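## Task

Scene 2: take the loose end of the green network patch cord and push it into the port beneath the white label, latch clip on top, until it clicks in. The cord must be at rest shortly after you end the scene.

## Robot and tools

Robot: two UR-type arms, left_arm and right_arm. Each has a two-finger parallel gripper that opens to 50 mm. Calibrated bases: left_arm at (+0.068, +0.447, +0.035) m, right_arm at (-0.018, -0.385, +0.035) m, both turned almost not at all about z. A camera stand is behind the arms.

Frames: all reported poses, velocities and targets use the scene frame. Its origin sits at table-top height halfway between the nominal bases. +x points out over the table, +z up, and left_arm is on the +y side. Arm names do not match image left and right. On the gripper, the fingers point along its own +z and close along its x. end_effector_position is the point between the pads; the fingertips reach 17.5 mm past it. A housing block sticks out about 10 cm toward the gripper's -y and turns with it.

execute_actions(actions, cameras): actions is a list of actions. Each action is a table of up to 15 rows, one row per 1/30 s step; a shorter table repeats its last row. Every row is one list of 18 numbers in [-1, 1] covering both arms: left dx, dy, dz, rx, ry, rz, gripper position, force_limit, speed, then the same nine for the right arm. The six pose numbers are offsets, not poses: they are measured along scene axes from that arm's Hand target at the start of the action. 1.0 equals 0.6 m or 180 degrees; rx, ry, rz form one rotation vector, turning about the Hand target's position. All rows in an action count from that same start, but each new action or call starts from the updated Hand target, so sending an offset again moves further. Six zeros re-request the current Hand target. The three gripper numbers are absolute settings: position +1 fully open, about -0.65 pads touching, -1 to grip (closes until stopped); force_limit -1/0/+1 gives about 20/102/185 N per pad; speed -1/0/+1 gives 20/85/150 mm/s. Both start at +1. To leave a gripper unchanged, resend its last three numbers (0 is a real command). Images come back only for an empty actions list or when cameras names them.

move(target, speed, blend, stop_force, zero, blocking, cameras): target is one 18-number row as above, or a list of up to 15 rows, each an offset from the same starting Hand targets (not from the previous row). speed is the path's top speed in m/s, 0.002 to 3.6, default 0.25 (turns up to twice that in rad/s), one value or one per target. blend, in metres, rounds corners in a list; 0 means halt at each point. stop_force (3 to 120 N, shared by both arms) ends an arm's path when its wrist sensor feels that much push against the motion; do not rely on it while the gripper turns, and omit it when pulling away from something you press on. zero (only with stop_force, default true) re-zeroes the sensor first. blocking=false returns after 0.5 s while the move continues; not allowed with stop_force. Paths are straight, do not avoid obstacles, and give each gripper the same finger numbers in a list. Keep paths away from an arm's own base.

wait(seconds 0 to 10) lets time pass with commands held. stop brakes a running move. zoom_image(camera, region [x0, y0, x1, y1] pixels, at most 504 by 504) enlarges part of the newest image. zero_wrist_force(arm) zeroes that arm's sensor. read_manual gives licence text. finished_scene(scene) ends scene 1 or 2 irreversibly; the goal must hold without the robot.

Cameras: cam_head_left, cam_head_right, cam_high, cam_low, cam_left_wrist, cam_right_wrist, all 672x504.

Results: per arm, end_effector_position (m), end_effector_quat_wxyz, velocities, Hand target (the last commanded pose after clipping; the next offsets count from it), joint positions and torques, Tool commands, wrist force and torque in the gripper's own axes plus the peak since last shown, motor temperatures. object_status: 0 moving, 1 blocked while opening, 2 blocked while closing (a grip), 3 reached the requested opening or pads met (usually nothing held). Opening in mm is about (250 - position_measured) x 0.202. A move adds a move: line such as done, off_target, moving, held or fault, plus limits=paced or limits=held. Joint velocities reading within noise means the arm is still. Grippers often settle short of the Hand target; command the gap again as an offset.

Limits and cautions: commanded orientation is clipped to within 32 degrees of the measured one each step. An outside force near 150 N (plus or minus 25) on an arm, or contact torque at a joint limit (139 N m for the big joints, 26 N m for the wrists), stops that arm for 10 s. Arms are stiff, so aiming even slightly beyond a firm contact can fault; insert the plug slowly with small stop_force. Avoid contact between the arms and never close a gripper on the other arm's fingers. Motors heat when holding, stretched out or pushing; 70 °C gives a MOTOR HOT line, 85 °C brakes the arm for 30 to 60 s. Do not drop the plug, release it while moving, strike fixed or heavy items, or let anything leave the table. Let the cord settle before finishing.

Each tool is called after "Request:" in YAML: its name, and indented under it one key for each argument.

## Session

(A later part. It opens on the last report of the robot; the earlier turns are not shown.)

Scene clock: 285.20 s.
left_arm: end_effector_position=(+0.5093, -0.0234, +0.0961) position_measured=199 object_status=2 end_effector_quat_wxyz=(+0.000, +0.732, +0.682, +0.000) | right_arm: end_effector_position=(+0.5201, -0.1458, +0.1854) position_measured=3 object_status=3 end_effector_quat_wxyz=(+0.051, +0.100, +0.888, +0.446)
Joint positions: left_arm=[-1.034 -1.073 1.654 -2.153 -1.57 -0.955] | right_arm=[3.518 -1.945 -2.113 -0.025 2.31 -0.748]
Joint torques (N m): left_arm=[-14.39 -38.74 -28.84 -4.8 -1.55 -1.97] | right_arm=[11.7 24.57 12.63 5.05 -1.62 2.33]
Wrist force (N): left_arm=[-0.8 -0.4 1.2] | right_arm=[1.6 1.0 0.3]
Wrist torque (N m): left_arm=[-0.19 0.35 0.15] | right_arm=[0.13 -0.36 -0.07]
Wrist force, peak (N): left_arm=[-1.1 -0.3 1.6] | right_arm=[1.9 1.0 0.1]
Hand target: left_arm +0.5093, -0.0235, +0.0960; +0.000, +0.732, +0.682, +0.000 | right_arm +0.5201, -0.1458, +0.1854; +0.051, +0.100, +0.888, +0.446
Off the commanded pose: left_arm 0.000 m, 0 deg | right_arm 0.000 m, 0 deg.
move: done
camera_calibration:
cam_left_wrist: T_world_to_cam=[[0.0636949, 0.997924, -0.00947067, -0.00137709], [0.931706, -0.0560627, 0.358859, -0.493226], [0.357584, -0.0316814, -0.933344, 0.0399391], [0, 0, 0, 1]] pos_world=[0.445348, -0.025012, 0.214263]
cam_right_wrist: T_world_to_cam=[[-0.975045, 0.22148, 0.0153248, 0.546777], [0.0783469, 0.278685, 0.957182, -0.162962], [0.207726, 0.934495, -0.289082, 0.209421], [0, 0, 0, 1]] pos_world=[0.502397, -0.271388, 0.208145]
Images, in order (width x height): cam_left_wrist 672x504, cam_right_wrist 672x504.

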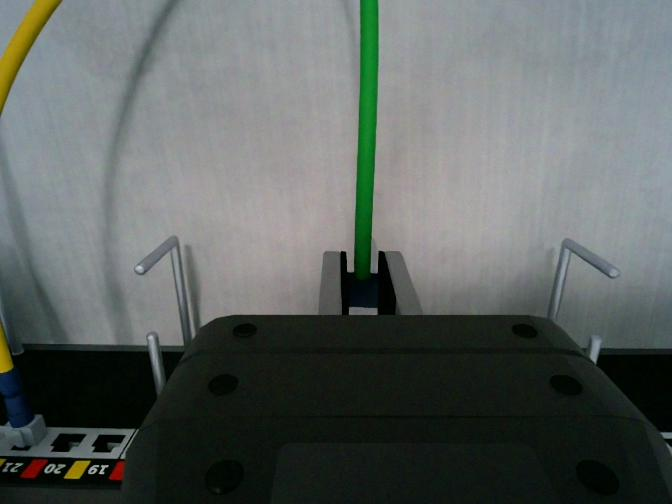

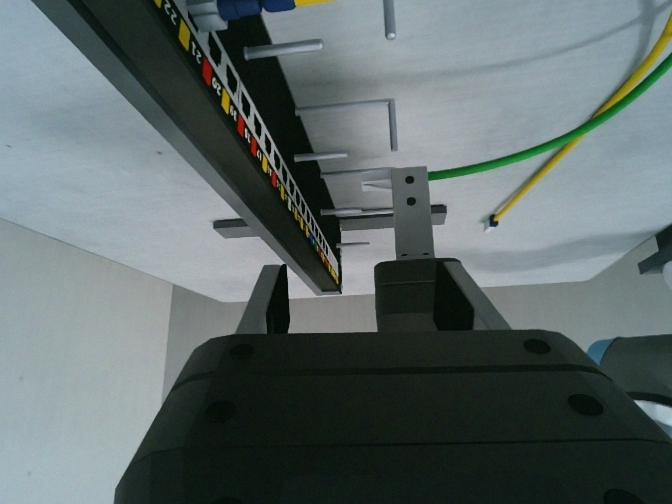

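Request:
move:
  target: [0.0565,-0.0045,0,0,0,0,-1,-0.1,-1,0,0,0,0,0,0,1,1,1]
  speed: 0.04
  stop_force: 6
  cameras: ["cam_left_wrist","cam_right_wrist"]

Request:
zoom_image:
  camera: "cam_left_wrist"
  region: [40, 320, 200, 420]

Request:
zoom_image:
  camera: "cam_left_wrist"
  region: [572, 320, 672, 400]

Request:
zoom_image:
  camera: "cam_right_wrist"
  region: [270, 150, 350, 220]

Scene clock: 312.03 s.
left_arm: end_effector_position=(+0.5432, -0.0262, +0.0960) position_measured=199 object_status=2 end_effector_quat_wxyz=(+0.000, +0.732, +0.682, +0.000) | right_arm: end_effector_position=(+0.5201, -0.1458, +0.1854) position_measured=3 object_status=3 end_effector_quat_wxyz=(+0.051, +0.100, +0.888, +0.446)
Joint positions: left_arm=[-0.992 -1.021 1.569 -2.12 -1.57 -0.913] | right_arm=[3.518 -1.945 -2.113 -0.025 2.31 -0.748]
Joint torques (N m): left_arm=[12.64 -41.21 -28.71 -0.97 -1.88 1.3] | right_arm=[12.46 24.14 13.09 5.28 -1.58 2.37]
Wrist force (N): left_arm=[-0.7 -0.1 1.3] | right_arm=[1.7 0.9 0.0]
Wrist torque (N m): left_arm=[-0.16 0.30 -0.03] | right_arm=[0.12 -0.36 -0.07]
Wrist force, peak (N): left_arm=[-1.4 -1.1 1.2] | right_arm=[1.9 1.1 0.3]
Hand target: left_arm +0.5432, -0.0262, +0.0960; +0.000, +0.732, +0.682, +0.000 | right_arm +0.5201, -0.1458, +0.1854; +0.051, +0.100, +0.888, +0.446
Off the commanded pose: left_arm 0.000 m, 0 deg | right_arm 0.000 m, 0 deg.
move: done
camera_calibration:
cam_left_wrist: T_world_to_cam=[[0.0635993, 0.99793, -0.00950007, -0.000691605], [0.93168, -0.05596, 0.358945, -0.524899], [0.357671, -0.0316797, -0.93331, 0.0274927], [0, 0, 0, 1]] pos_world=[0.479248, -0.0278122, 0.214063]
cam_right_wrist: T_world_to_cam=[[-0.975045, 0.22148, 0.0153248, 0.546777], [0.0783469, 0.278685, 0.957182, -0.162962], [0.207726, 0.934495, -0.289082, 0.209421], [0, 0, 0, 1]] pos_world=[0.502397, -0.271388, 0.208145]
Images, in order (width x height): cam_left_wrist 672x504, cam_right_wrist 672x504.

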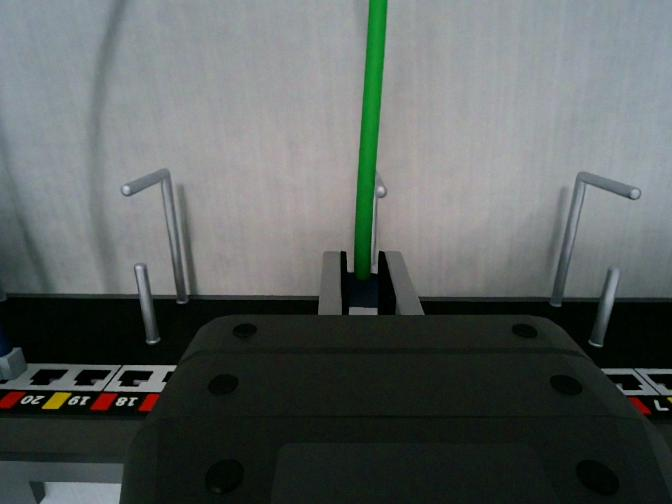

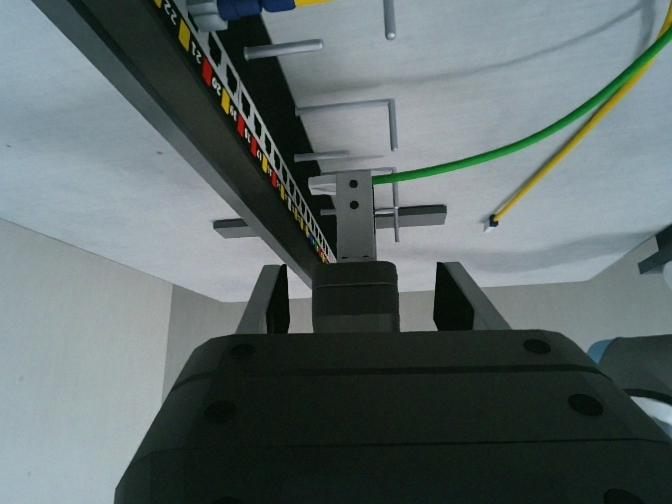

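Scaled by 3.150.

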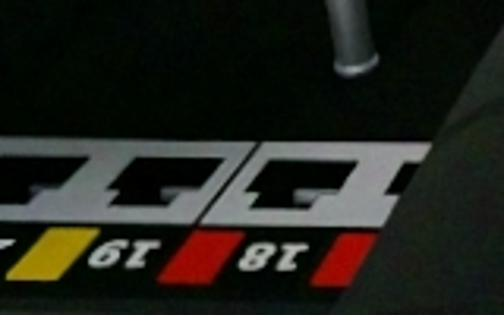

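Scaled by 5.040.

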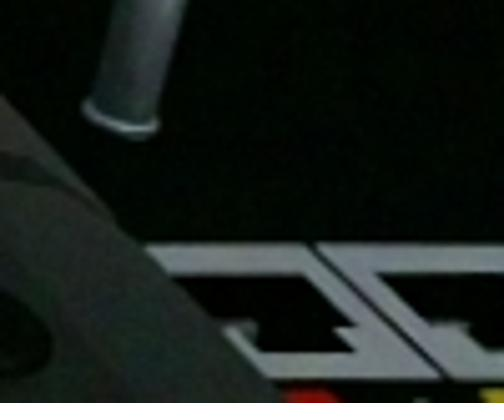

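Scaled by 6.300.

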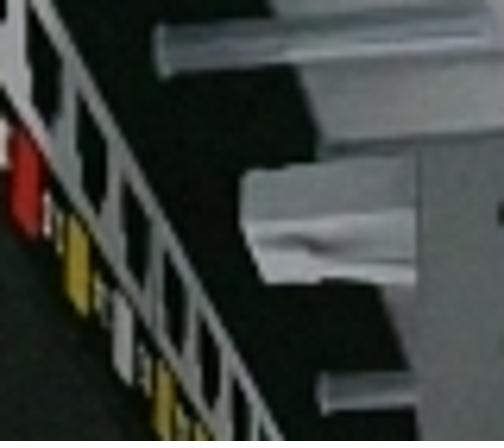

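Request:
zoom_image:
  camera: "cam_right_wrist"
  region: [275, 165, 315, 205]

Scaled by 12.600.

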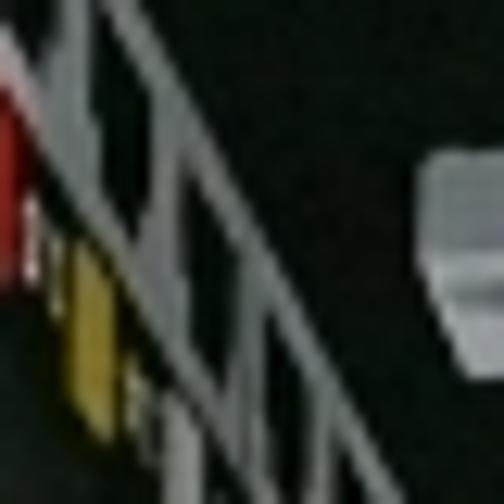

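Request:
move:
  target:
    - [0.003,-0.0017,-0.0022,0,0,0.0017,-1,-0.1,-1,0,0,0,0,0,0,1,1,1]
    - [0.05,-0.0048,-0.0022,0,0,0.0017,-1,-0.1,-1,0,0,0,0,0,0,1,1,1]
  speed: [0.02,0.012]
  stop_force: 8
  cameras: ["cam_left_wrist","cam_right_wrist"]

Request:
zoom_image:
  camera: "cam_right_wrist"
  region: [270, 150, 350, 220]

Request:
zoom_image:
  camera: "cam_left_wrist"
  region: [310, 220, 410, 320]

Scene clock: 355.60 s.
left_arm: end_effector_position=(+0.5560, -0.0279, +0.0946) position_measured=199 object_status=2 end_effector_quat_wxyz=(+0.000, +0.730, +0.684, +0.000) | right_arm: end_effector_position=(+0.5201, -0.1458, +0.1854) position_measured=3 object_status=3 end_effector_quat_wxyz=(+0.051, +0.100, +0.888, +0.446)
Joint positions: left_arm=[-0.977 -0.998 1.535 -2.108 -1.57 -0.904] | right_arm=[3.518 -1.945 -2.113 -0.025 2.31 -0.748]
Joint torques (N m): left_arm=[-11.85 -54.08 -16.07 -5.81 1.64 -1.86] | right_arm=[11.78 24.73 12.26 5.28 -1.69 2.17]
Wrist force (N): left_arm=[0.3 -5.8 -0.2] | right_arm=[1.4 0.8 0.2]
Wrist torque (N m): left_arm=[-0.23 0.30 0.02] | right_arm=[0.10 -0.32 -0.07]
Wrist force, peak (N): left_arm=[1.3 -18.5 -1.6] | right_arm=[1.8 1.2 0.2]
Hand target: left_arm +0.5560, -0.0279, +0.0946; +0.000, +0.730, +0.684, +0.000 (not the last commanded pose) | right_arm +0.5201, -0.1458, +0.1854; +0.051, +0.100, +0.888, +0.446
Off the commanded pose: left_arm 0.017 m, 0 deg | right_arm 0.000 m, 0 deg.
move: contact (left_arm); path passed 1 of 2 targets
camera_calibration:
cam_left_wrist: T_world_to_cam=[[0.0582427, 0.998257, -0.00949338, 0.00323222], [0.931959, -0.0509609, 0.358963, -0.536459], [0.357854, -0.0297544, -0.933303, 0.0216037], [0, 0, 0, 1]] pos_world=[0.492038, -0.0299222, 0.212763]
cam_right_wrist: T_world_to_cam=[[-0.975045, 0.22148, 0.0153248, 0.546777], [0.0783469, 0.278685, 0.957182, -0.162962], [0.207726, 0.934495, -0.289082, 0.209421], [0, 0, 0, 1]] pos_world=[0.502397, -0.271388, 0.208145]
Images, in order (width x height): cam_left_wrist 672x504, cam_right_wrist 672x504.

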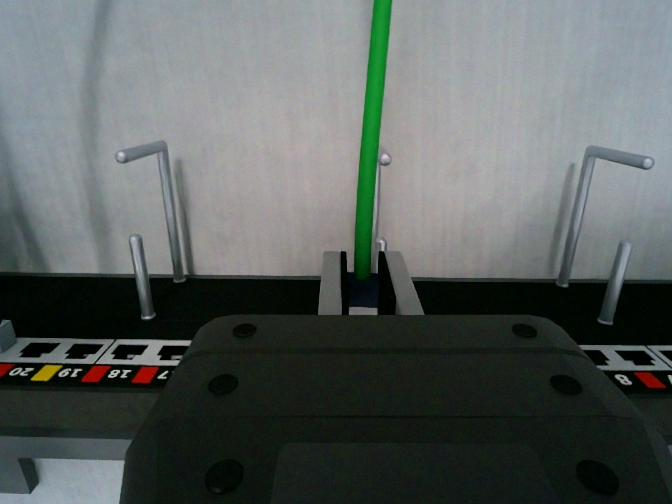

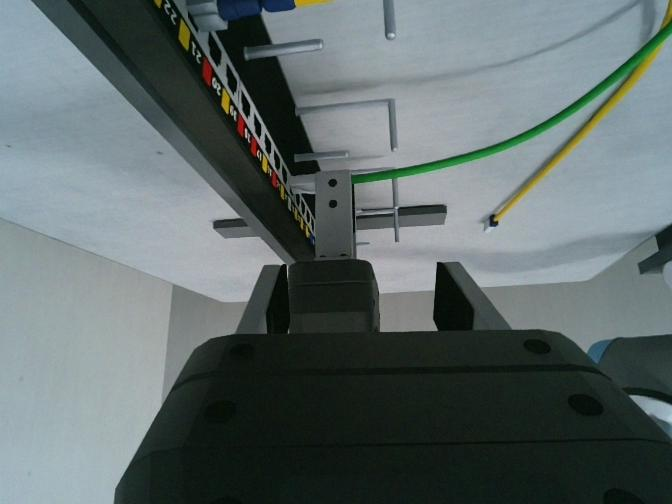

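Scaled by 6.300.

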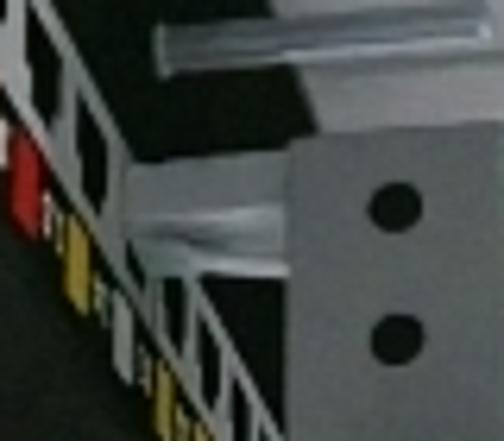

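Scaled by 5.040.

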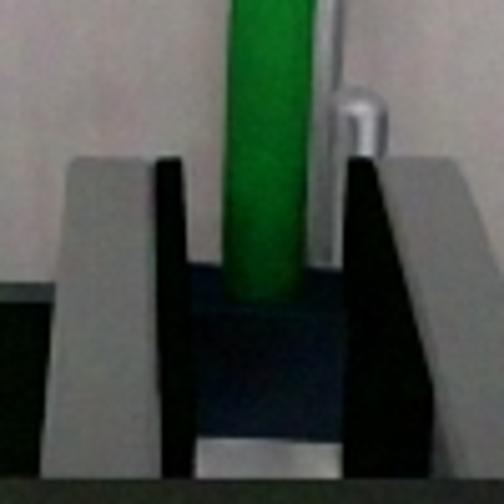

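Request:
zoom_image:
  camera: "cam_right_wrist"
  region: [278, 160, 318, 200]

Request:
zoom_image:
  camera: "cam_left_wrist"
  region: [0, 320, 200, 400]

Request:
zoom_image:
  camera: "cam_left_wrist"
  region: [572, 320, 672, 400]

Scaled by 12.600.

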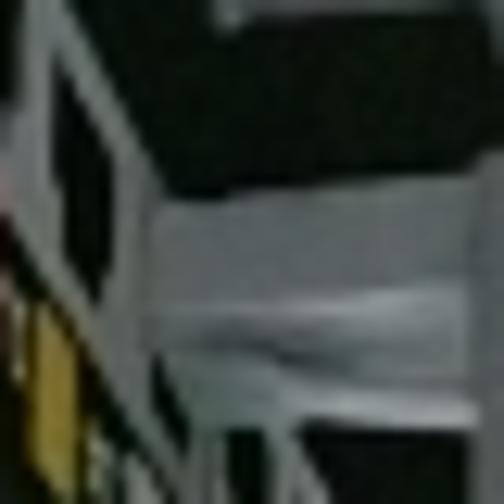

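Scaled by 2.520.

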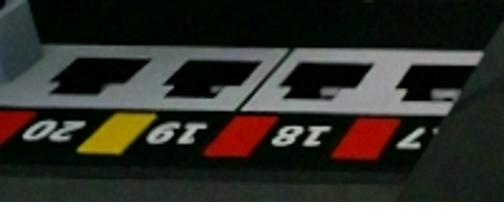

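Scaled by 5.040.

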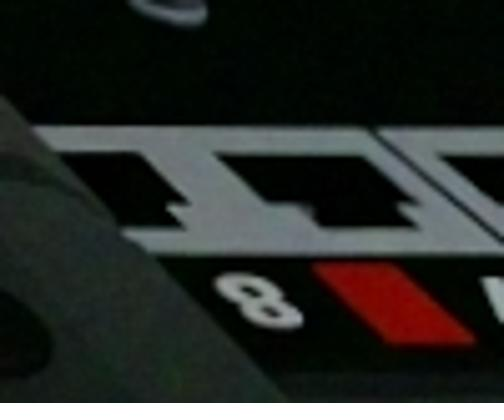

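Request:
move:
  target:
    - [-0.005,0.0003,0,0,0,0,-1,-0.1,-1,0,0,0,0,0,0,1,1,1]
    - [-0.005,-0.0012,0.0015,0,0,0,-1,-0.1,-1,0,0,0,0,0,0,1,1,1]
  speed: 0.015

Request:
move:
  target: [0.035,-0.0022,0,0,0,0,-1,-0.1,-1,0,0,0,0,0,0,1,1,1]
  speed: 0.01
  stop_force: 7
  cameras: ["cam_left_wrist","cam_right_wrist"]

Request:
zoom_image:
  camera: "cam_right_wrist"
  region: [278, 160, 318, 200]

Scene clock: 400.60 s.
left_arm: end_effector_position=(+0.5530, -0.0285, +0.0954) position_measured=199 object_status=2 end_effector_quat_wxyz=(+0.000, +0.730, +0.684, +0.000) | right_arm: end_effector_position=(+0.5201, -0.1458, +0.1854) position_measured=3 object_status=3 end_effector_quat_wxyz=(+0.051, +0.100, +0.888, +0.446)
Joint positions: left_arm=[-0.981 -1.002 1.54 -2.109 -1.57 -0.908] | right_arm=[3.518 -1.945 -2.113 -0.025 2.31 -0.748]
Joint torques (N m): left_arm=[-13.74 -55.09 -29.06 -1.13 -0.89 -1.86] | right_arm=[12.78 25.37 12.12 5.15 -1.32 2.14]
Wrist force (N): left_arm=[-0.9 0.3 0.8] | right_arm=[1.3 0.8 0.1]
Wrist torque (N m): left_arm=[-0.09 0.32 0.15] | right_arm=[0.09 -0.31 -0.07]
Wrist force, peak (N): left_arm=[0.3 -6.2 0.0] | right_arm=[1.7 1.2 0.2]
Hand target: left_arm +0.5530, -0.0286, +0.0955; +0.000, +0.730, +0.684, +0.000 | right_arm +0.5201, -0.1458, +0.1854; +0.051, +0.100, +0.888, +0.446
Off the commanded pose: left_arm 0.000 m, 0 deg | right_arm 0.000 m, 0 deg.
move: done

Scene clock: 402.13 s.
left_arm: end_effector_position=(+0.5559, -0.0288, +0.0955) position_measured=199 object_status=2 end_effector_quat_wxyz=(+0.000, +0.730, +0.684, +0.000) | right_arm: end_effector_position=(+0.5201, -0.1458, +0.1854) position_measured=3 object_status=3 end_effector_quat_wxyz=(+0.051, +0.100, +0.888, +0.446)
Joint positions: left_arm=[-0.978 -0.998 1.532 -2.106 -1.57 -0.904] | right_arm=[3.518 -1.945 -2.113 -0.025 2.31 -0.748]
Joint torques (N m): left_arm=[-13.03 -55.86 -16.19 -5.71 2.43 -1.82] | right_arm=[11.84 25.09 12.49 4.86 -1.42 2.13]
Wrist force (N): left_arm=[-0.4 -4.3 0.8] | right_arm=[1.5 0.9 0.0]
Wrist torque (N m): left_arm=[-0.13 0.39 0.02] | right_arm=[0.11 -0.34 -0.07]
Wrist force, peak (N): left_arm=[0.0 -14.1 0.4] | right_arm=[1.8 1.0 0.3]
Hand target: left_arm +0.5559, -0.0288, +0.0955; +0.000, +0.730, +0.684, +0.000 (not the last commanded pose) | right_arm +0.5201, -0.1458, +0.1854; +0.051, +0.100, +0.888, +0.446
Off the commanded pose: left_arm 0.018 m, 0 deg | right_arm 0.000 m, 0 deg.
move: contact (left_arm)
camera_calibration:
cam_left_wrist: T_world_to_cam=[[0.0583358, 0.998252, -0.00945802, 0.00409132], [0.931953, -0.0510604, 0.358965, -0.536735], [0.357854, -0.0297549, -0.933303, 0.0224526], [0, 0, 0, 1]] pos_world=[0.491939, -0.030822, 0.213663]
cam_right_wrist: T_world_to_cam=[[-0.975045, 0.22148, 0.0153248, 0.546777], [0.0783469, 0.278685, 0.957182, -0.162962], [0.207726, 0.934495, -0.289082, 0.209421], [0, 0, 0, 1]] pos_world=[0.502397, -0.271388, 0.208145]
Images, in order (width x height): cam_left_wrist 672x504, cam_right_wrist 672x504.

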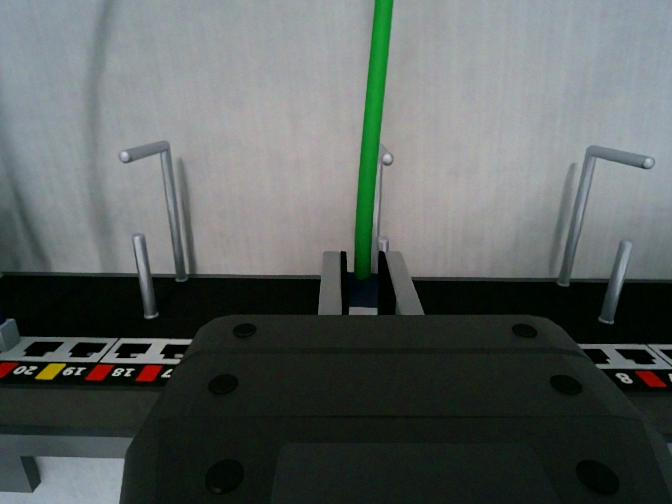

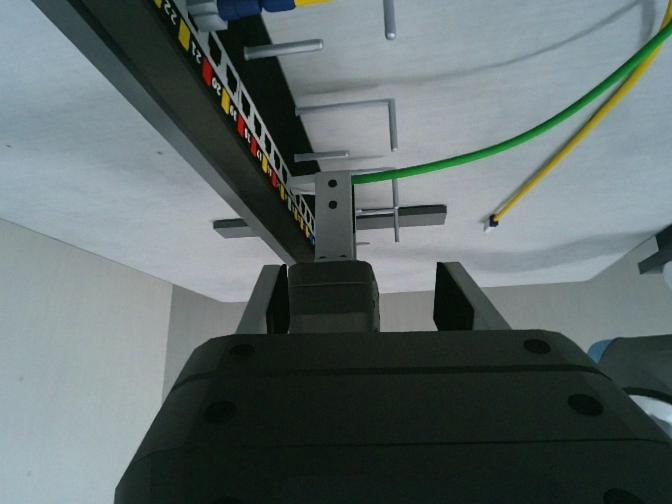

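Scaled by 12.600.

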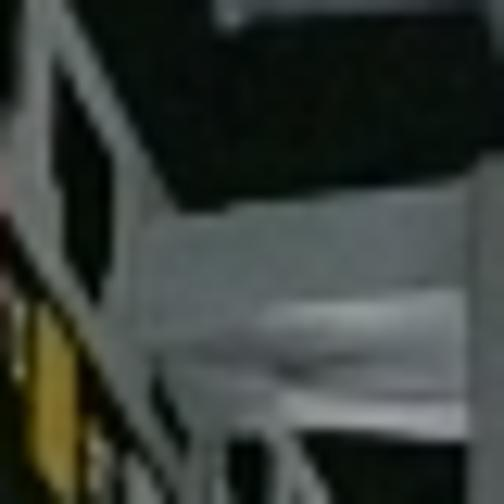

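Request:
move:
  target:
    - [-0.0075,0.0005,0,0,0,0,-1,-0.1,-1,0,0,0,0,0,0,1,1,1]
    - [-0.0075,0.003,0,-0.0305,0.002,0,-1,-0.1,-1,0,0,0,0,0,0,1,1,1]
  speed: 0.03
  cameras: ["cam_left_wrist","cam_right_wrist"]

Request:
zoom_image:
  camera: "cam_right_wrist"
  region: [270, 150, 350, 220]

Request:
zoom_image:
  camera: "cam_left_wrist"
  region: [0, 320, 200, 400]

Request:
zoom_image:
  camera: "cam_left_wrist"
  region: [572, 320, 672, 400]

Scene clock: 459.80 s.
left_arm: end_effector_position=(+0.5514, -0.0270, +0.0955) position_measured=199 object_status=2 end_effector_quat_wxyz=(+0.033, +0.729, +0.683, -0.035) | right_arm: end_effector_position=(+0.5201, -0.1458, +0.1854) position_measured=3 object_status=3 end_effector_quat_wxyz=(+0.051, +0.100, +0.888, +0.446)
Joint positions: left_arm=[-0.958 -1.028 1.609 -2.226 -1.631 -0.887] | right_arm=[3.518 -1.945 -2.113 -0.025 2.31 -0.748]
Joint torques (N m): left_arm=[13.34 -54.47 -14.39 -5.09 -2.28 1.27] | right_arm=[12.3 25.04 13.58 5.03 -1.25 2.12]
Wrist force (N): left_arm=[-0.7 0.8 1.2] | right_arm=[1.7 0.9 0.1]
Wrist torque (N m): left_arm=[0.01 0.39 0.02] | right_arm=[0.12 -0.37 -0.07]
Wrist force, peak (N): left_arm=[-0.1 -4.7 1.0] | right_arm=[2.0 1.0 0.0]
Hand target: left_arm +0.5514, -0.0270, +0.0955; +0.033, +0.729, +0.683, -0.035 | right_arm +0.5201, -0.1458, +0.1854; +0.051, +0.100, +0.888, +0.446
Off the commanded pose: left_arm 0.000 m, 0 deg | right_arm 0.000 m, 0 deg.
move: done
camera_calibration:
cam_left_wrist: T_world_to_cam=[[0.0579248, 0.992775, -0.105085, 0.0117297], [0.934213, -0.0167916, 0.356319, -0.532471], [0.35198, -0.118812, -0.928436, 0.0244924], [0, 0, 0, 1]] pos_world=[0.488142, -0.017676, 0.213702]
cam_right_wrist: T_world_to_cam=[[-0.975045, 0.22148, 0.0153248, 0.546777], [0.0783469, 0.278685, 0.957182, -0.162962], [0.207726, 0.934495, -0.289082, 0.209421], [0, 0, 0, 1]] pos_world=[0.502397, -0.271388, 0.208145]
Images, in order (width x height): cam_left_wrist 672x504, cam_right_wrist 672x504.

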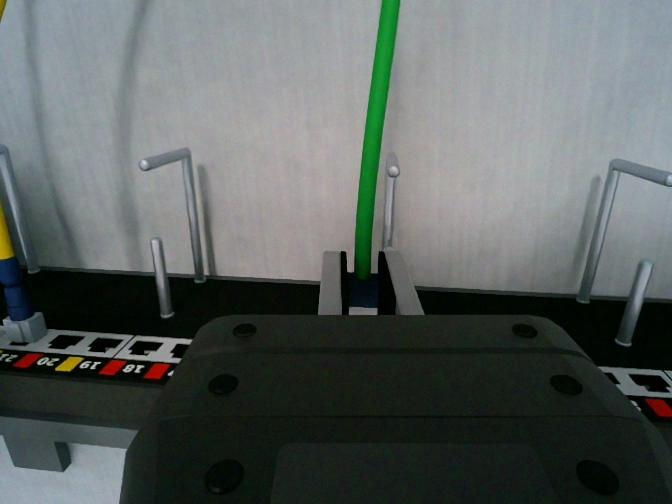

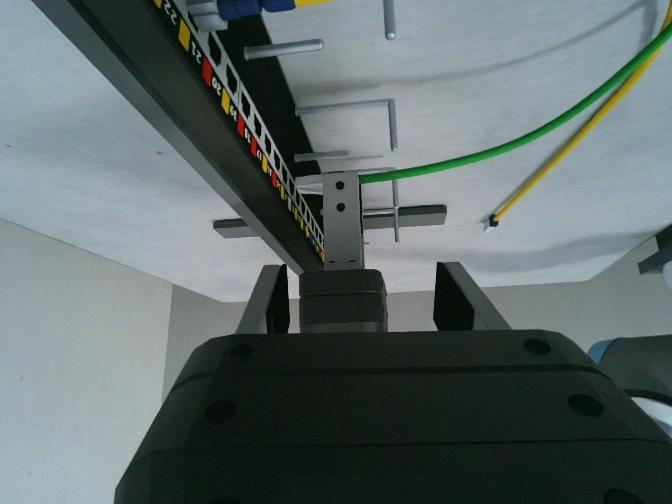

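Scaled by 6.300.

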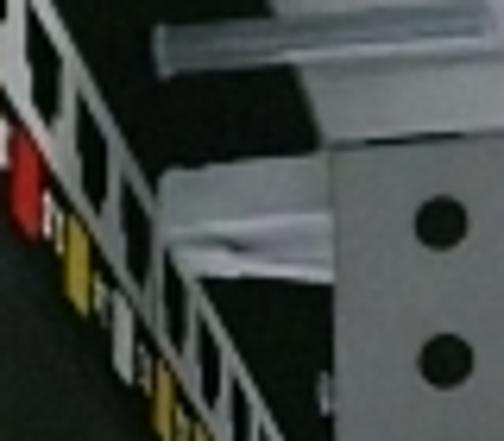

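Scaled by 2.520.

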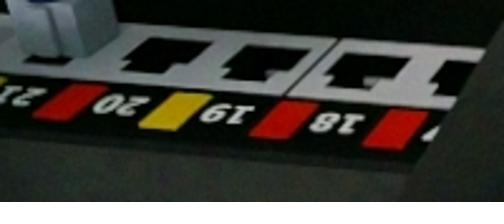

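Scaled by 5.040.

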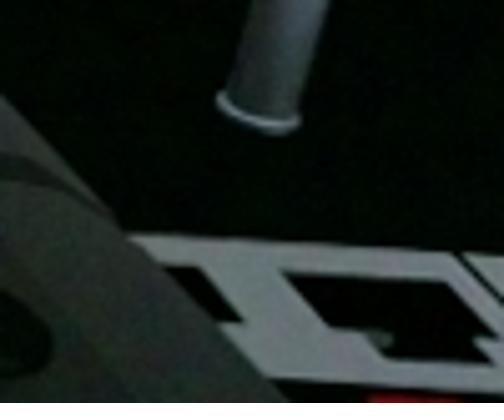

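Request:
move:
  target:
    - [0.003,0.0007,0,0,0,0,-1,-0.1,-1,0,0,0,0,0,0,1,1,1]
    - [0.045,-0.0020,0,0,0,0,-1,-0.1,-1,0,0,0,0,0,0,1,1,1]
  speed: [0.02,0.01]
  stop_force: 7
  cameras: ["cam_left_wrist","cam_right_wrist"]

Request:
zoom_image:
  camera: "cam_right_wrist"
  region: [270, 150, 350, 220]

Scene clock: 485.83 s.
left_arm: end_effector_position=(+0.5628, -0.0272, +0.0955) position_measured=199 object_status=2 end_effector_quat_wxyz=(+0.033, +0.729, +0.683, -0.035) | right_arm: end_effector_position=(+0.5201, -0.1458, +0.1854) position_measured=3 object_status=3 end_effector_quat_wxyz=(+0.051, +0.100, +0.888, +0.446)
Joint positions: left_arm=[-0.944 -1.011 1.58 -2.214 -1.632 -0.873] | right_arm=[3.518 -1.945 -2.113 -0.025 2.31 -0.748]
Joint torques (N m): left_arm=[-13.76 -55.96 -15.49 -4.58 1.42 -1.92] | right_arm=[11.87 25.31 12.61 4.89 -1.41 2.04]
Wrist force (N): left_arm=[-2.6 4.0 4.4] | right_arm=[1.6 0.9 -0.1]
Wrist torque (N m): left_arm=[0.19 0.38 0.11] | right_arm=[0.11 -0.35 -0.07]
Wrist force, peak (N): left_arm=[0.1 -7.2 3.4] | right_arm=[1.9 1.1 0.0]
Hand target: left_arm +0.5628, -0.0272, +0.0955; +0.033, +0.729, +0.683, -0.035 (not the last commanded pose) | right_arm +0.5201, -0.1458, +0.1854; +0.051, +0.100, +0.888, +0.446
Off the commanded pose: left_arm 0.016 m, 0 deg | right_arm 0.000 m, 0 deg.
move: contact (left_arm); path passed 1 of 2 targets
camera_calibration:
cam_left_wrist: T_world_to_cam=[[0.0579256, 0.992741, -0.105401, 0.0113283], [0.934218, -0.0166807, 0.356312, -0.543217], [0.351967, -0.119107, -0.928403, 0.0204144], [0, 0, 0, 1]] pos_world=[0.499642, -0.0178758, 0.213701]
cam_right_wrist: T_world_to_cam=[[-0.975045, 0.22148, 0.0153248, 0.546777], [0.0783469, 0.278685, 0.957182, -0.162962], [0.207726, 0.934495, -0.289082, 0.209421], [0, 0, 0, 1]] pos_world=[0.502397, -0.271388, 0.208145]
Images, in order (width x height): cam_left_wrist 672x504, cam_right_wrist 672x504.

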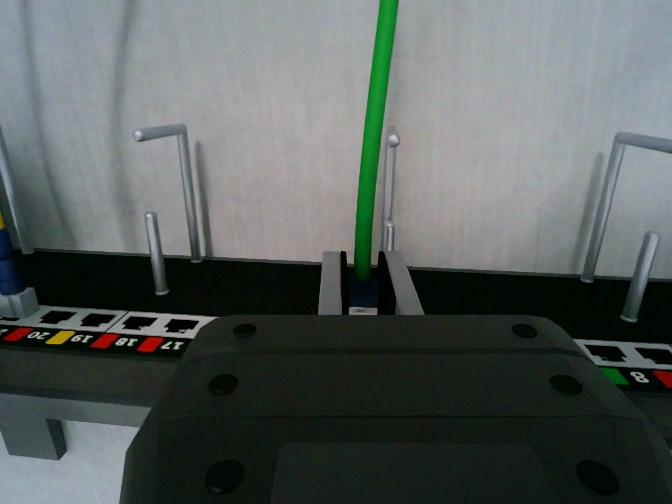

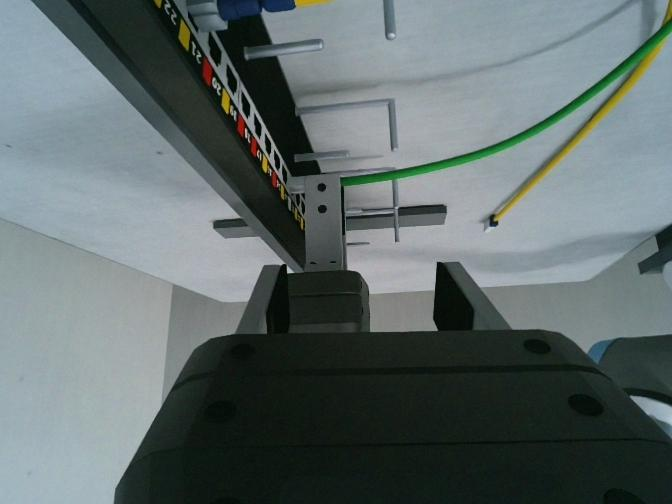

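Scaled by 6.300.

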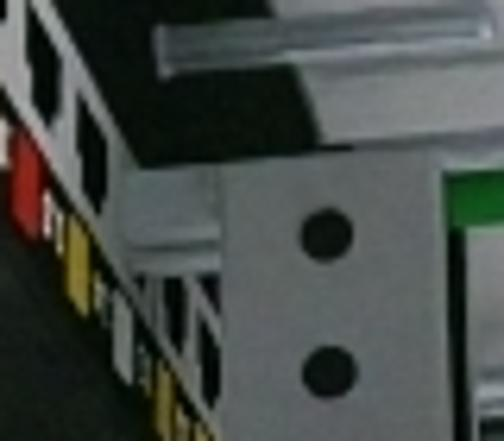

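Request:
move:
  target: [0.02,-0.0016,-0.0004,0,0,0,-1,-0.1,-1,0,0,0,0,0,0,1,1,1]
  speed: 0.006
  stop_force: 18
  cameras: ["cam_left_wrist","cam_right_wrist"]

Request:
zoom_image:
  camera: "cam_right_wrist"
  region: [270, 150, 350, 220]

Request:
zoom_image:
  camera: "cam_left_wrist"
  region: [310, 220, 410, 320]

Scene clock: 504.00 s.
left_arm: end_effector_position=(+0.5645, -0.0274, +0.0955) position_measured=199 object_status=2 end_effector_quat_wxyz=(+0.033, +0.729, +0.683, -0.035) | right_arm: end_effector_position=(+0.5201, -0.1458, +0.1854) position_measured=3 object_status=3 end_effector_quat_wxyz=(+0.051, +0.100, +0.888, +0.446)
Joint positions: left_arm=[-0.942 -1.008 1.575 -2.212 -1.632 -0.871] | right_arm=[3.518 -1.945 -2.113 -0.025 2.31 -0.748]
Joint torques (N m): left_arm=[-11.89 -56.75 -16.79 -6.17 2.74 -1.94] | right_arm=[12.18 25.53 11.77 4.98 -1.47 2.1]
Wrist force (N): left_arm=[0.7 -5.3 3.4] | right_arm=[1.8 0.8 0.2]
Wrist torque (N m): left_arm=[-0.01 0.25 0.01] | right_arm=[0.11 -0.38 -0.07]
Wrist force, peak (N): left_arm=[1.9 -15.1 2.0] | right_arm=[1.9 1.1 0.3]
Hand target: left_arm +0.5644, -0.0274, +0.0955; +0.033, +0.729, +0.683, -0.035 (not the last commanded pose) | right_arm +0.5201, -0.1458, +0.1854; +0.051, +0.100, +0.888, +0.446
Off the commanded pose: left_arm 0.010 m, 0 deg | right_arm 0.000 m, 0 deg.
move: contact (left_arm)
camera_calibration:
cam_left_wrist: T_world_to_cam=[[0.0581137, 0.992737, -0.105336, 0.0113258], [0.934239, -0.016889, 0.356246, -0.544716], [0.35188, -0.119112, -0.928436, 0.0198782], [0, 0, 0, 1]] pos_world=[0.501242, -0.0180755, 0.213702]
cam_right_wrist: T_world_to_cam=[[-0.975045, 0.22148, 0.0153248, 0.546777], [0.0783469, 0.278685, 0.957182, -0.162962], [0.207726, 0.934495, -0.289082, 0.209421], [0, 0, 0, 1]] pos_world=[0.502397, -0.271388, 0.208145]
Images, in order (width x height): cam_left_wrist 672x504, cam_right_wrist 672x504.

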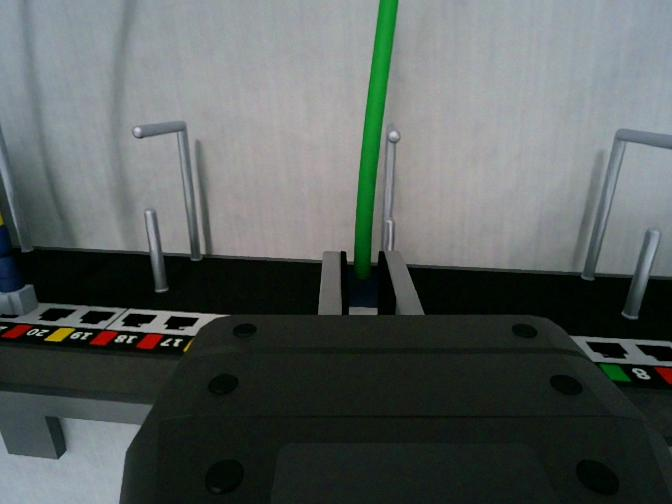

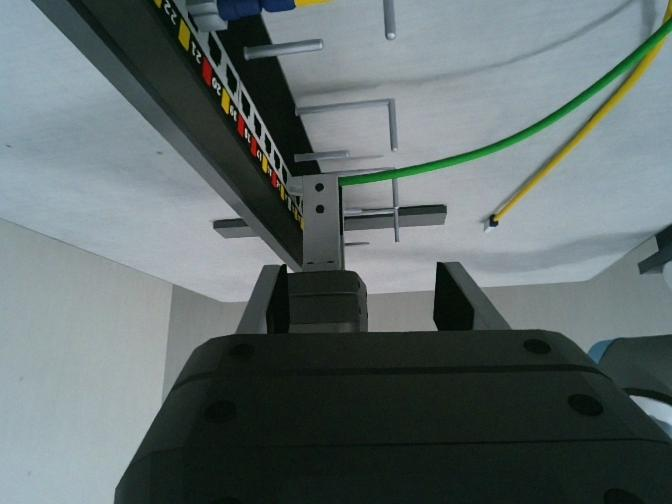

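Scaled by 6.300.

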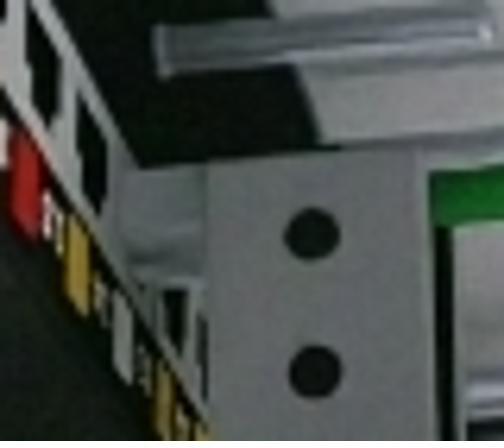

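Scaled by 5.040.

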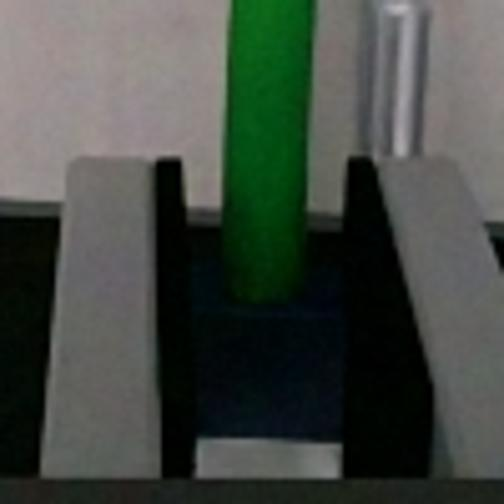

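Request:
move:
  target: [0.015,-0.0011,-0.0004,0,0,0,-1,-0.1,-1,0,0,0,0,0,0,1,1,1]
  speed: 0.006
  stop_force: 20
  cameras: ["cam_left_wrist","cam_right_wrist"]

Request:
zoom_image:
  camera: "cam_right_wrist"
  region: [270, 150, 350, 220]

Request:
zoom_image:
  camera: "cam_left_wrist"
  region: [310, 220, 410, 320]

Scene clock: 513.20 s.
left_arm: end_effector_position=(+0.5655, -0.0275, +0.0955) position_measured=199 object_status=2 end_effector_quat_wxyz=(+0.033, +0.729, +0.683, -0.035) | right_arm: end_effector_position=(+0.5201, -0.1458, +0.1854) position_measured=3 object_status=3 end_effector_quat_wxyz=(+0.051, +0.100, +0.888, +0.446)
Joint positions: left_arm=[-0.941 -1.006 1.572 -2.21 -1.632 -0.87] | right_arm=[3.518 -1.945 -2.113 -0.025 2.31 -0.748]
Joint torques (N m): left_arm=[-6.26 -55.79 -20.94 -9.16 4.8 -1.91] | right_arm=[11.92 25.71 12.32 5.08 -1.34 2.11]
Wrist force (N): left_arm=[4.0 -24.8 -0.7] | right_arm=[1.7 1.1 0.3]
Wrist torque (N m): left_arm=[-0.40 0.35 -0.02] | right_arm=[0.15 -0.36 -0.07]
Wrist force, peak (N): left_arm=[5.4 -30.8 -2.7] | right_arm=[1.9 1.2 0.2]
Hand target: left_arm +0.5655, -0.0276, +0.0955; +0.033, +0.729, +0.683, -0.035 (not the last commanded pose) | right_arm +0.5201, -0.1458, +0.1854; +0.051, +0.100, +0.888, +0.446
Off the commanded pose: left_arm 0.008 m, 0 deg | right_arm 0.000 m, 0 deg.
move: contact (left_arm)
camera_calibration:
cam_left_wrist: T_world_to_cam=[[0.0582649, 0.992745, -0.105174, 0.0112399], [0.934228, -0.0170866, 0.356266, -0.545712], [0.351885, -0.119015, -0.928446, 0.0193883], [0, 0, 0, 1]] pos_world=[0.502342, -0.0181753, 0.213602]
cam_right_wrist: T_world_to_cam=[[-0.975045, 0.22148, 0.0153248, 0.546777], [0.0783469, 0.278685, 0.957182, -0.162962], [0.207726, 0.934495, -0.289082, 0.209421], [0, 0, 0, 1]] pos_world=[0.502397, -0.271388, 0.208145]
Images, in order (width x height): cam_left_wrist 672x504, cam_right_wrist 672x504.

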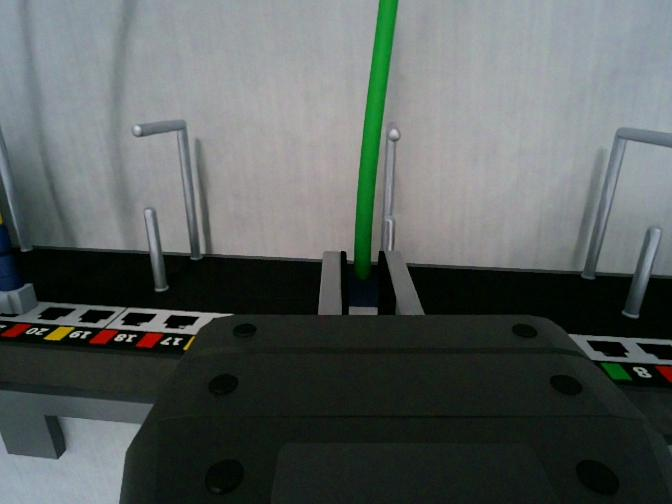

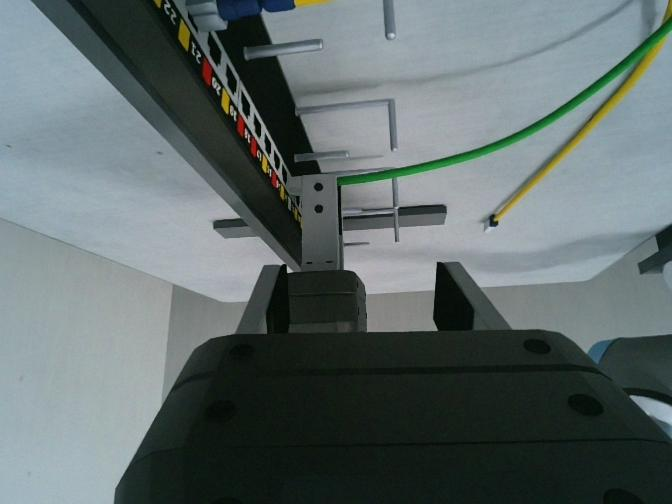

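Scaled by 6.300.

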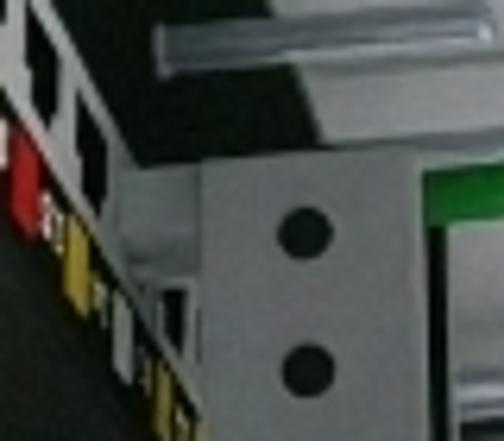

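Scaled by 5.040.

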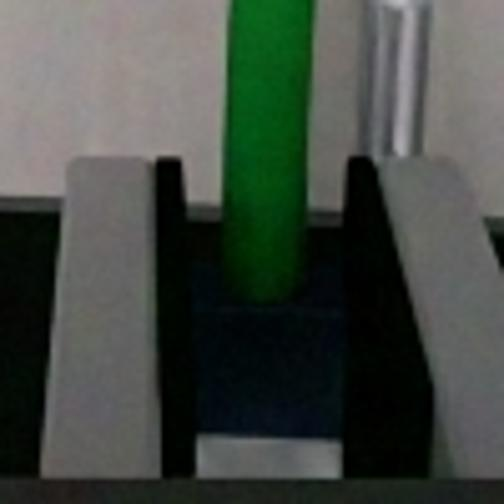

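Request:
move:
  target: [0.007,0.0003,0,0,0,0,-1,-0.1,-1,0,0,0,0,0,0,1,1,1]
  speed: 0.008
  stop_force: 22
  cameras: ["cam_left_wrist","cam_right_wrist"]

Request:
zoom_image:
  camera: "cam_right_wrist"
  region: [270, 150, 350, 220]

Request:
zoom_image:
  camera: "cam_left_wrist"
  region: [310, 220, 410, 320]

Scene clock: 527.27 s.
left_arm: end_effector_position=(+0.5697, -0.0274, +0.0955) position_measured=199 object_status=2 end_effector_quat_wxyz=(+0.033, +0.729, +0.683, -0.035) | right_arm: end_effector_position=(+0.5201, -0.1458, +0.1854) position_measured=3 object_status=3 end_effector_quat_wxyz=(+0.051, +0.100, +0.888, +0.446)
Joint positions: left_arm=[-0.936 -1 1.562 -2.206 -1.633 -0.865] | right_arm=[3.518 -1.945 -2.113 -0.025 2.31 -0.748]
Joint torques (N m): left_arm=[25.4 -42.87 -35.25 -5 3.93 1.06] | right_arm=[11.72 26.57 13.61 4.77 -1.22 2.27]
Wrist force (N): left_arm=[-2.7 -30.3 -0.3] | right_arm=[1.8 0.8 0.3]
Wrist torque (N m): left_arm=[-0.32 0.24 0.12] | right_arm=[0.10 -0.39 -0.07]
Wrist force, peak (N): left_arm=[7.3 -34.8 -3.2] | right_arm=[1.9 1.0 0.2]
Hand target: left_arm +0.5697, -0.0274, +0.0955; +0.033, +0.729, +0.683, -0.035 | right_arm +0.5201, -0.1458, +0.1854; +0.051, +0.100, +0.888, +0.446
Off the commanded pose: left_arm 0.000 m, 0 deg | right_arm 0.000 m, 0 deg.
move: done
camera_calibration:
cam_left_wrist: T_world_to_cam=[[0.0582649, 0.992745, -0.105174, 0.0108025], [0.934228, -0.0170866, 0.356266, -0.549539], [0.351885, -0.119015, -0.928446, 0.0179693], [0, 0, 0, 1]] pos_world=[0.506442, -0.0179753, 0.213602]
cam_right_wrist: T_world_to_cam=[[-0.975045, 0.22148, 0.0153248, 0.546777], [0.0783469, 0.278685, 0.957182, -0.162962], [0.207726, 0.934495, -0.289082, 0.209421], [0, 0, 0, 1]] pos_world=[0.502397, -0.271388, 0.208145]
Images, in order (width x height): cam_left_wrist 672x504, cam_right_wrist 672x504.

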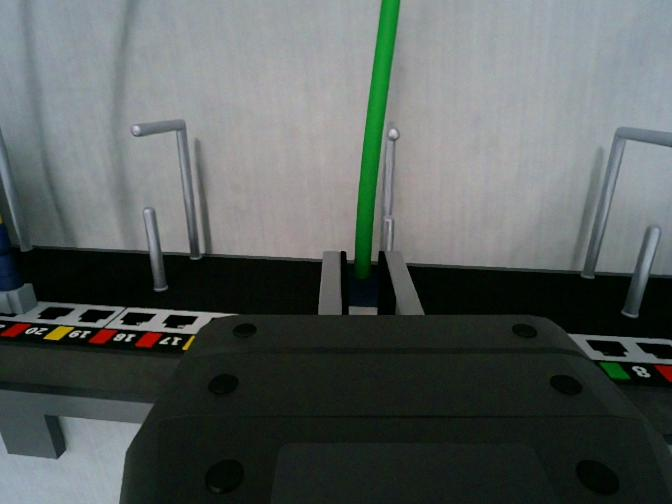

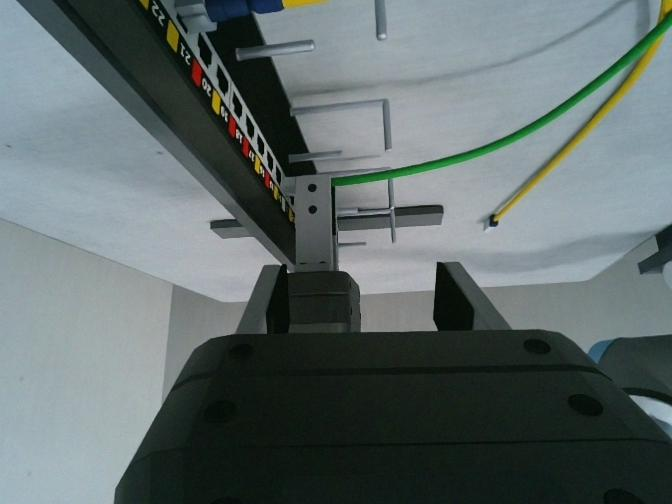

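Scaled by 6.300.

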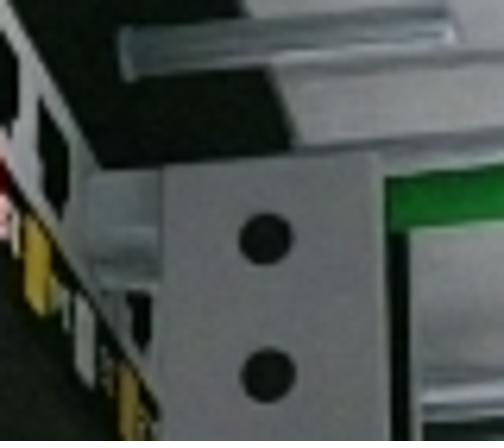

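Scaled by 5.040.

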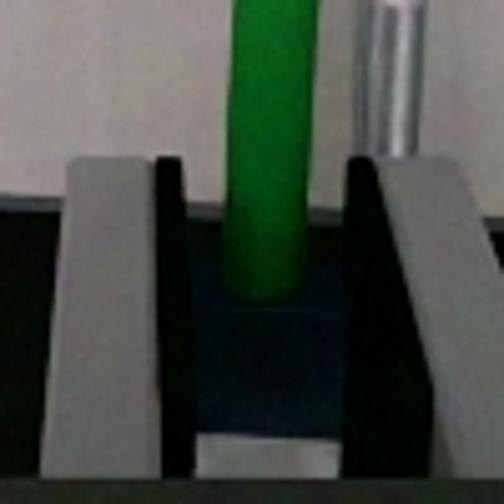

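Request:
move:
  target: [-0.005,0.0003,0,0,0,0,-1,-0.1,-1,0,0,0,0,0,0,1,1,1]
  speed: 0.006
  stop_force: 36
  cameras: ["cam_right_wrist"]

Request:
zoom_image:
  camera: "cam_right_wrist"
  region: [270, 150, 350, 220]

Scene clock: 534.77 s.
left_arm: end_effector_position=(+0.5686, -0.0272, +0.0955) position_measured=199 object_status=2 end_effector_quat_wxyz=(+0.033, +0.729, +0.683, -0.035) | right_arm: end_effector_position=(+0.5201, -0.1458, +0.1854) position_measured=3 object_status=3 end_effector_quat_wxyz=(+0.051, +0.100, +0.888, +0.446)
Joint positions: left_arm=[-0.937 -1.002 1.565 -2.207 -1.633 -0.866] | right_arm=[3.518 -1.945 -2.113 -0.025 2.31 -0.748]
Joint torques (N m): left_arm=[14.81 -44.28 -29.41 -1.68 -1.24 1.12] | right_arm=[11.06 26.19 13.05 4.97 -1.3 2.07]
Wrist force (N): left_arm=[-4.8 4.2 4.5] | right_arm=[1.5 1.1 0.1]
Wrist torque (N m): left_arm=[0.43 0.29 0.29] | right_arm=[0.15 -0.33 -0.07]
Wrist force, peak (N): left_arm=[-2.9 -30.5 -0.6] | right_arm=[1.8 1.3 0.0]
Hand target: left_arm +0.5686, -0.0272, +0.0955; +0.033, +0.729, +0.683, -0.035 (not the last commanded pose) | right_arm +0.5201, -0.1458, +0.1854; +0.051, +0.100, +0.888, +0.446
Off the commanded pose: left_arm 0.002 m, 0 deg | right_arm 0.000 m, 0 deg.
move: contact (left_arm)
camera_calibration:
cam_right_wrist: T_world_to_cam=[[-0.975045, 0.22148, 0.0153248, 0.546777], [0.0783469, 0.278685, 0.957182, -0.162962], [0.207726, 0.934495, -0.289082, 0.209421], [0, 0, 0, 1]] pos_world=[0.502397, -0.271388, 0.208145]
Images, in order (width x height): cam_right_wrist 672x504.

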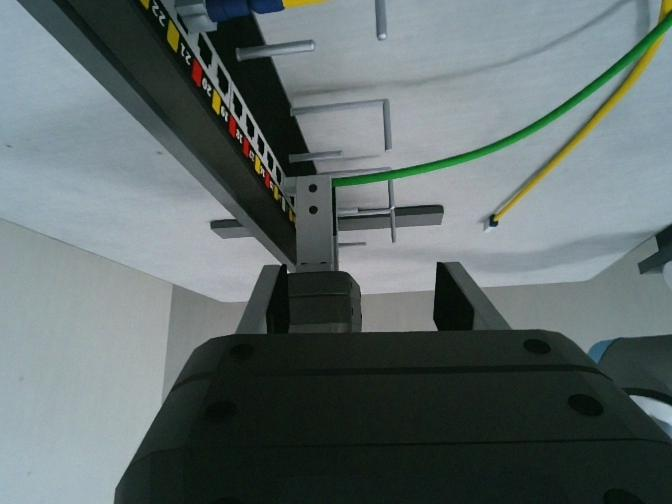

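Scaled by 6.300.

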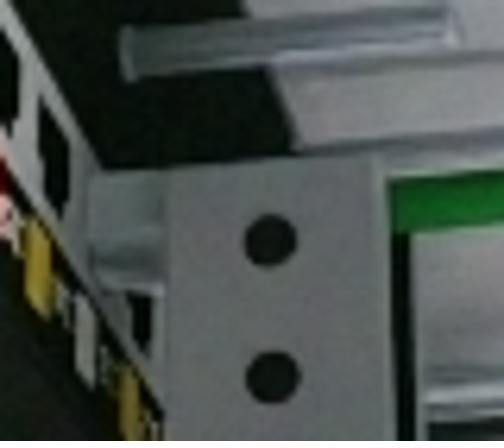

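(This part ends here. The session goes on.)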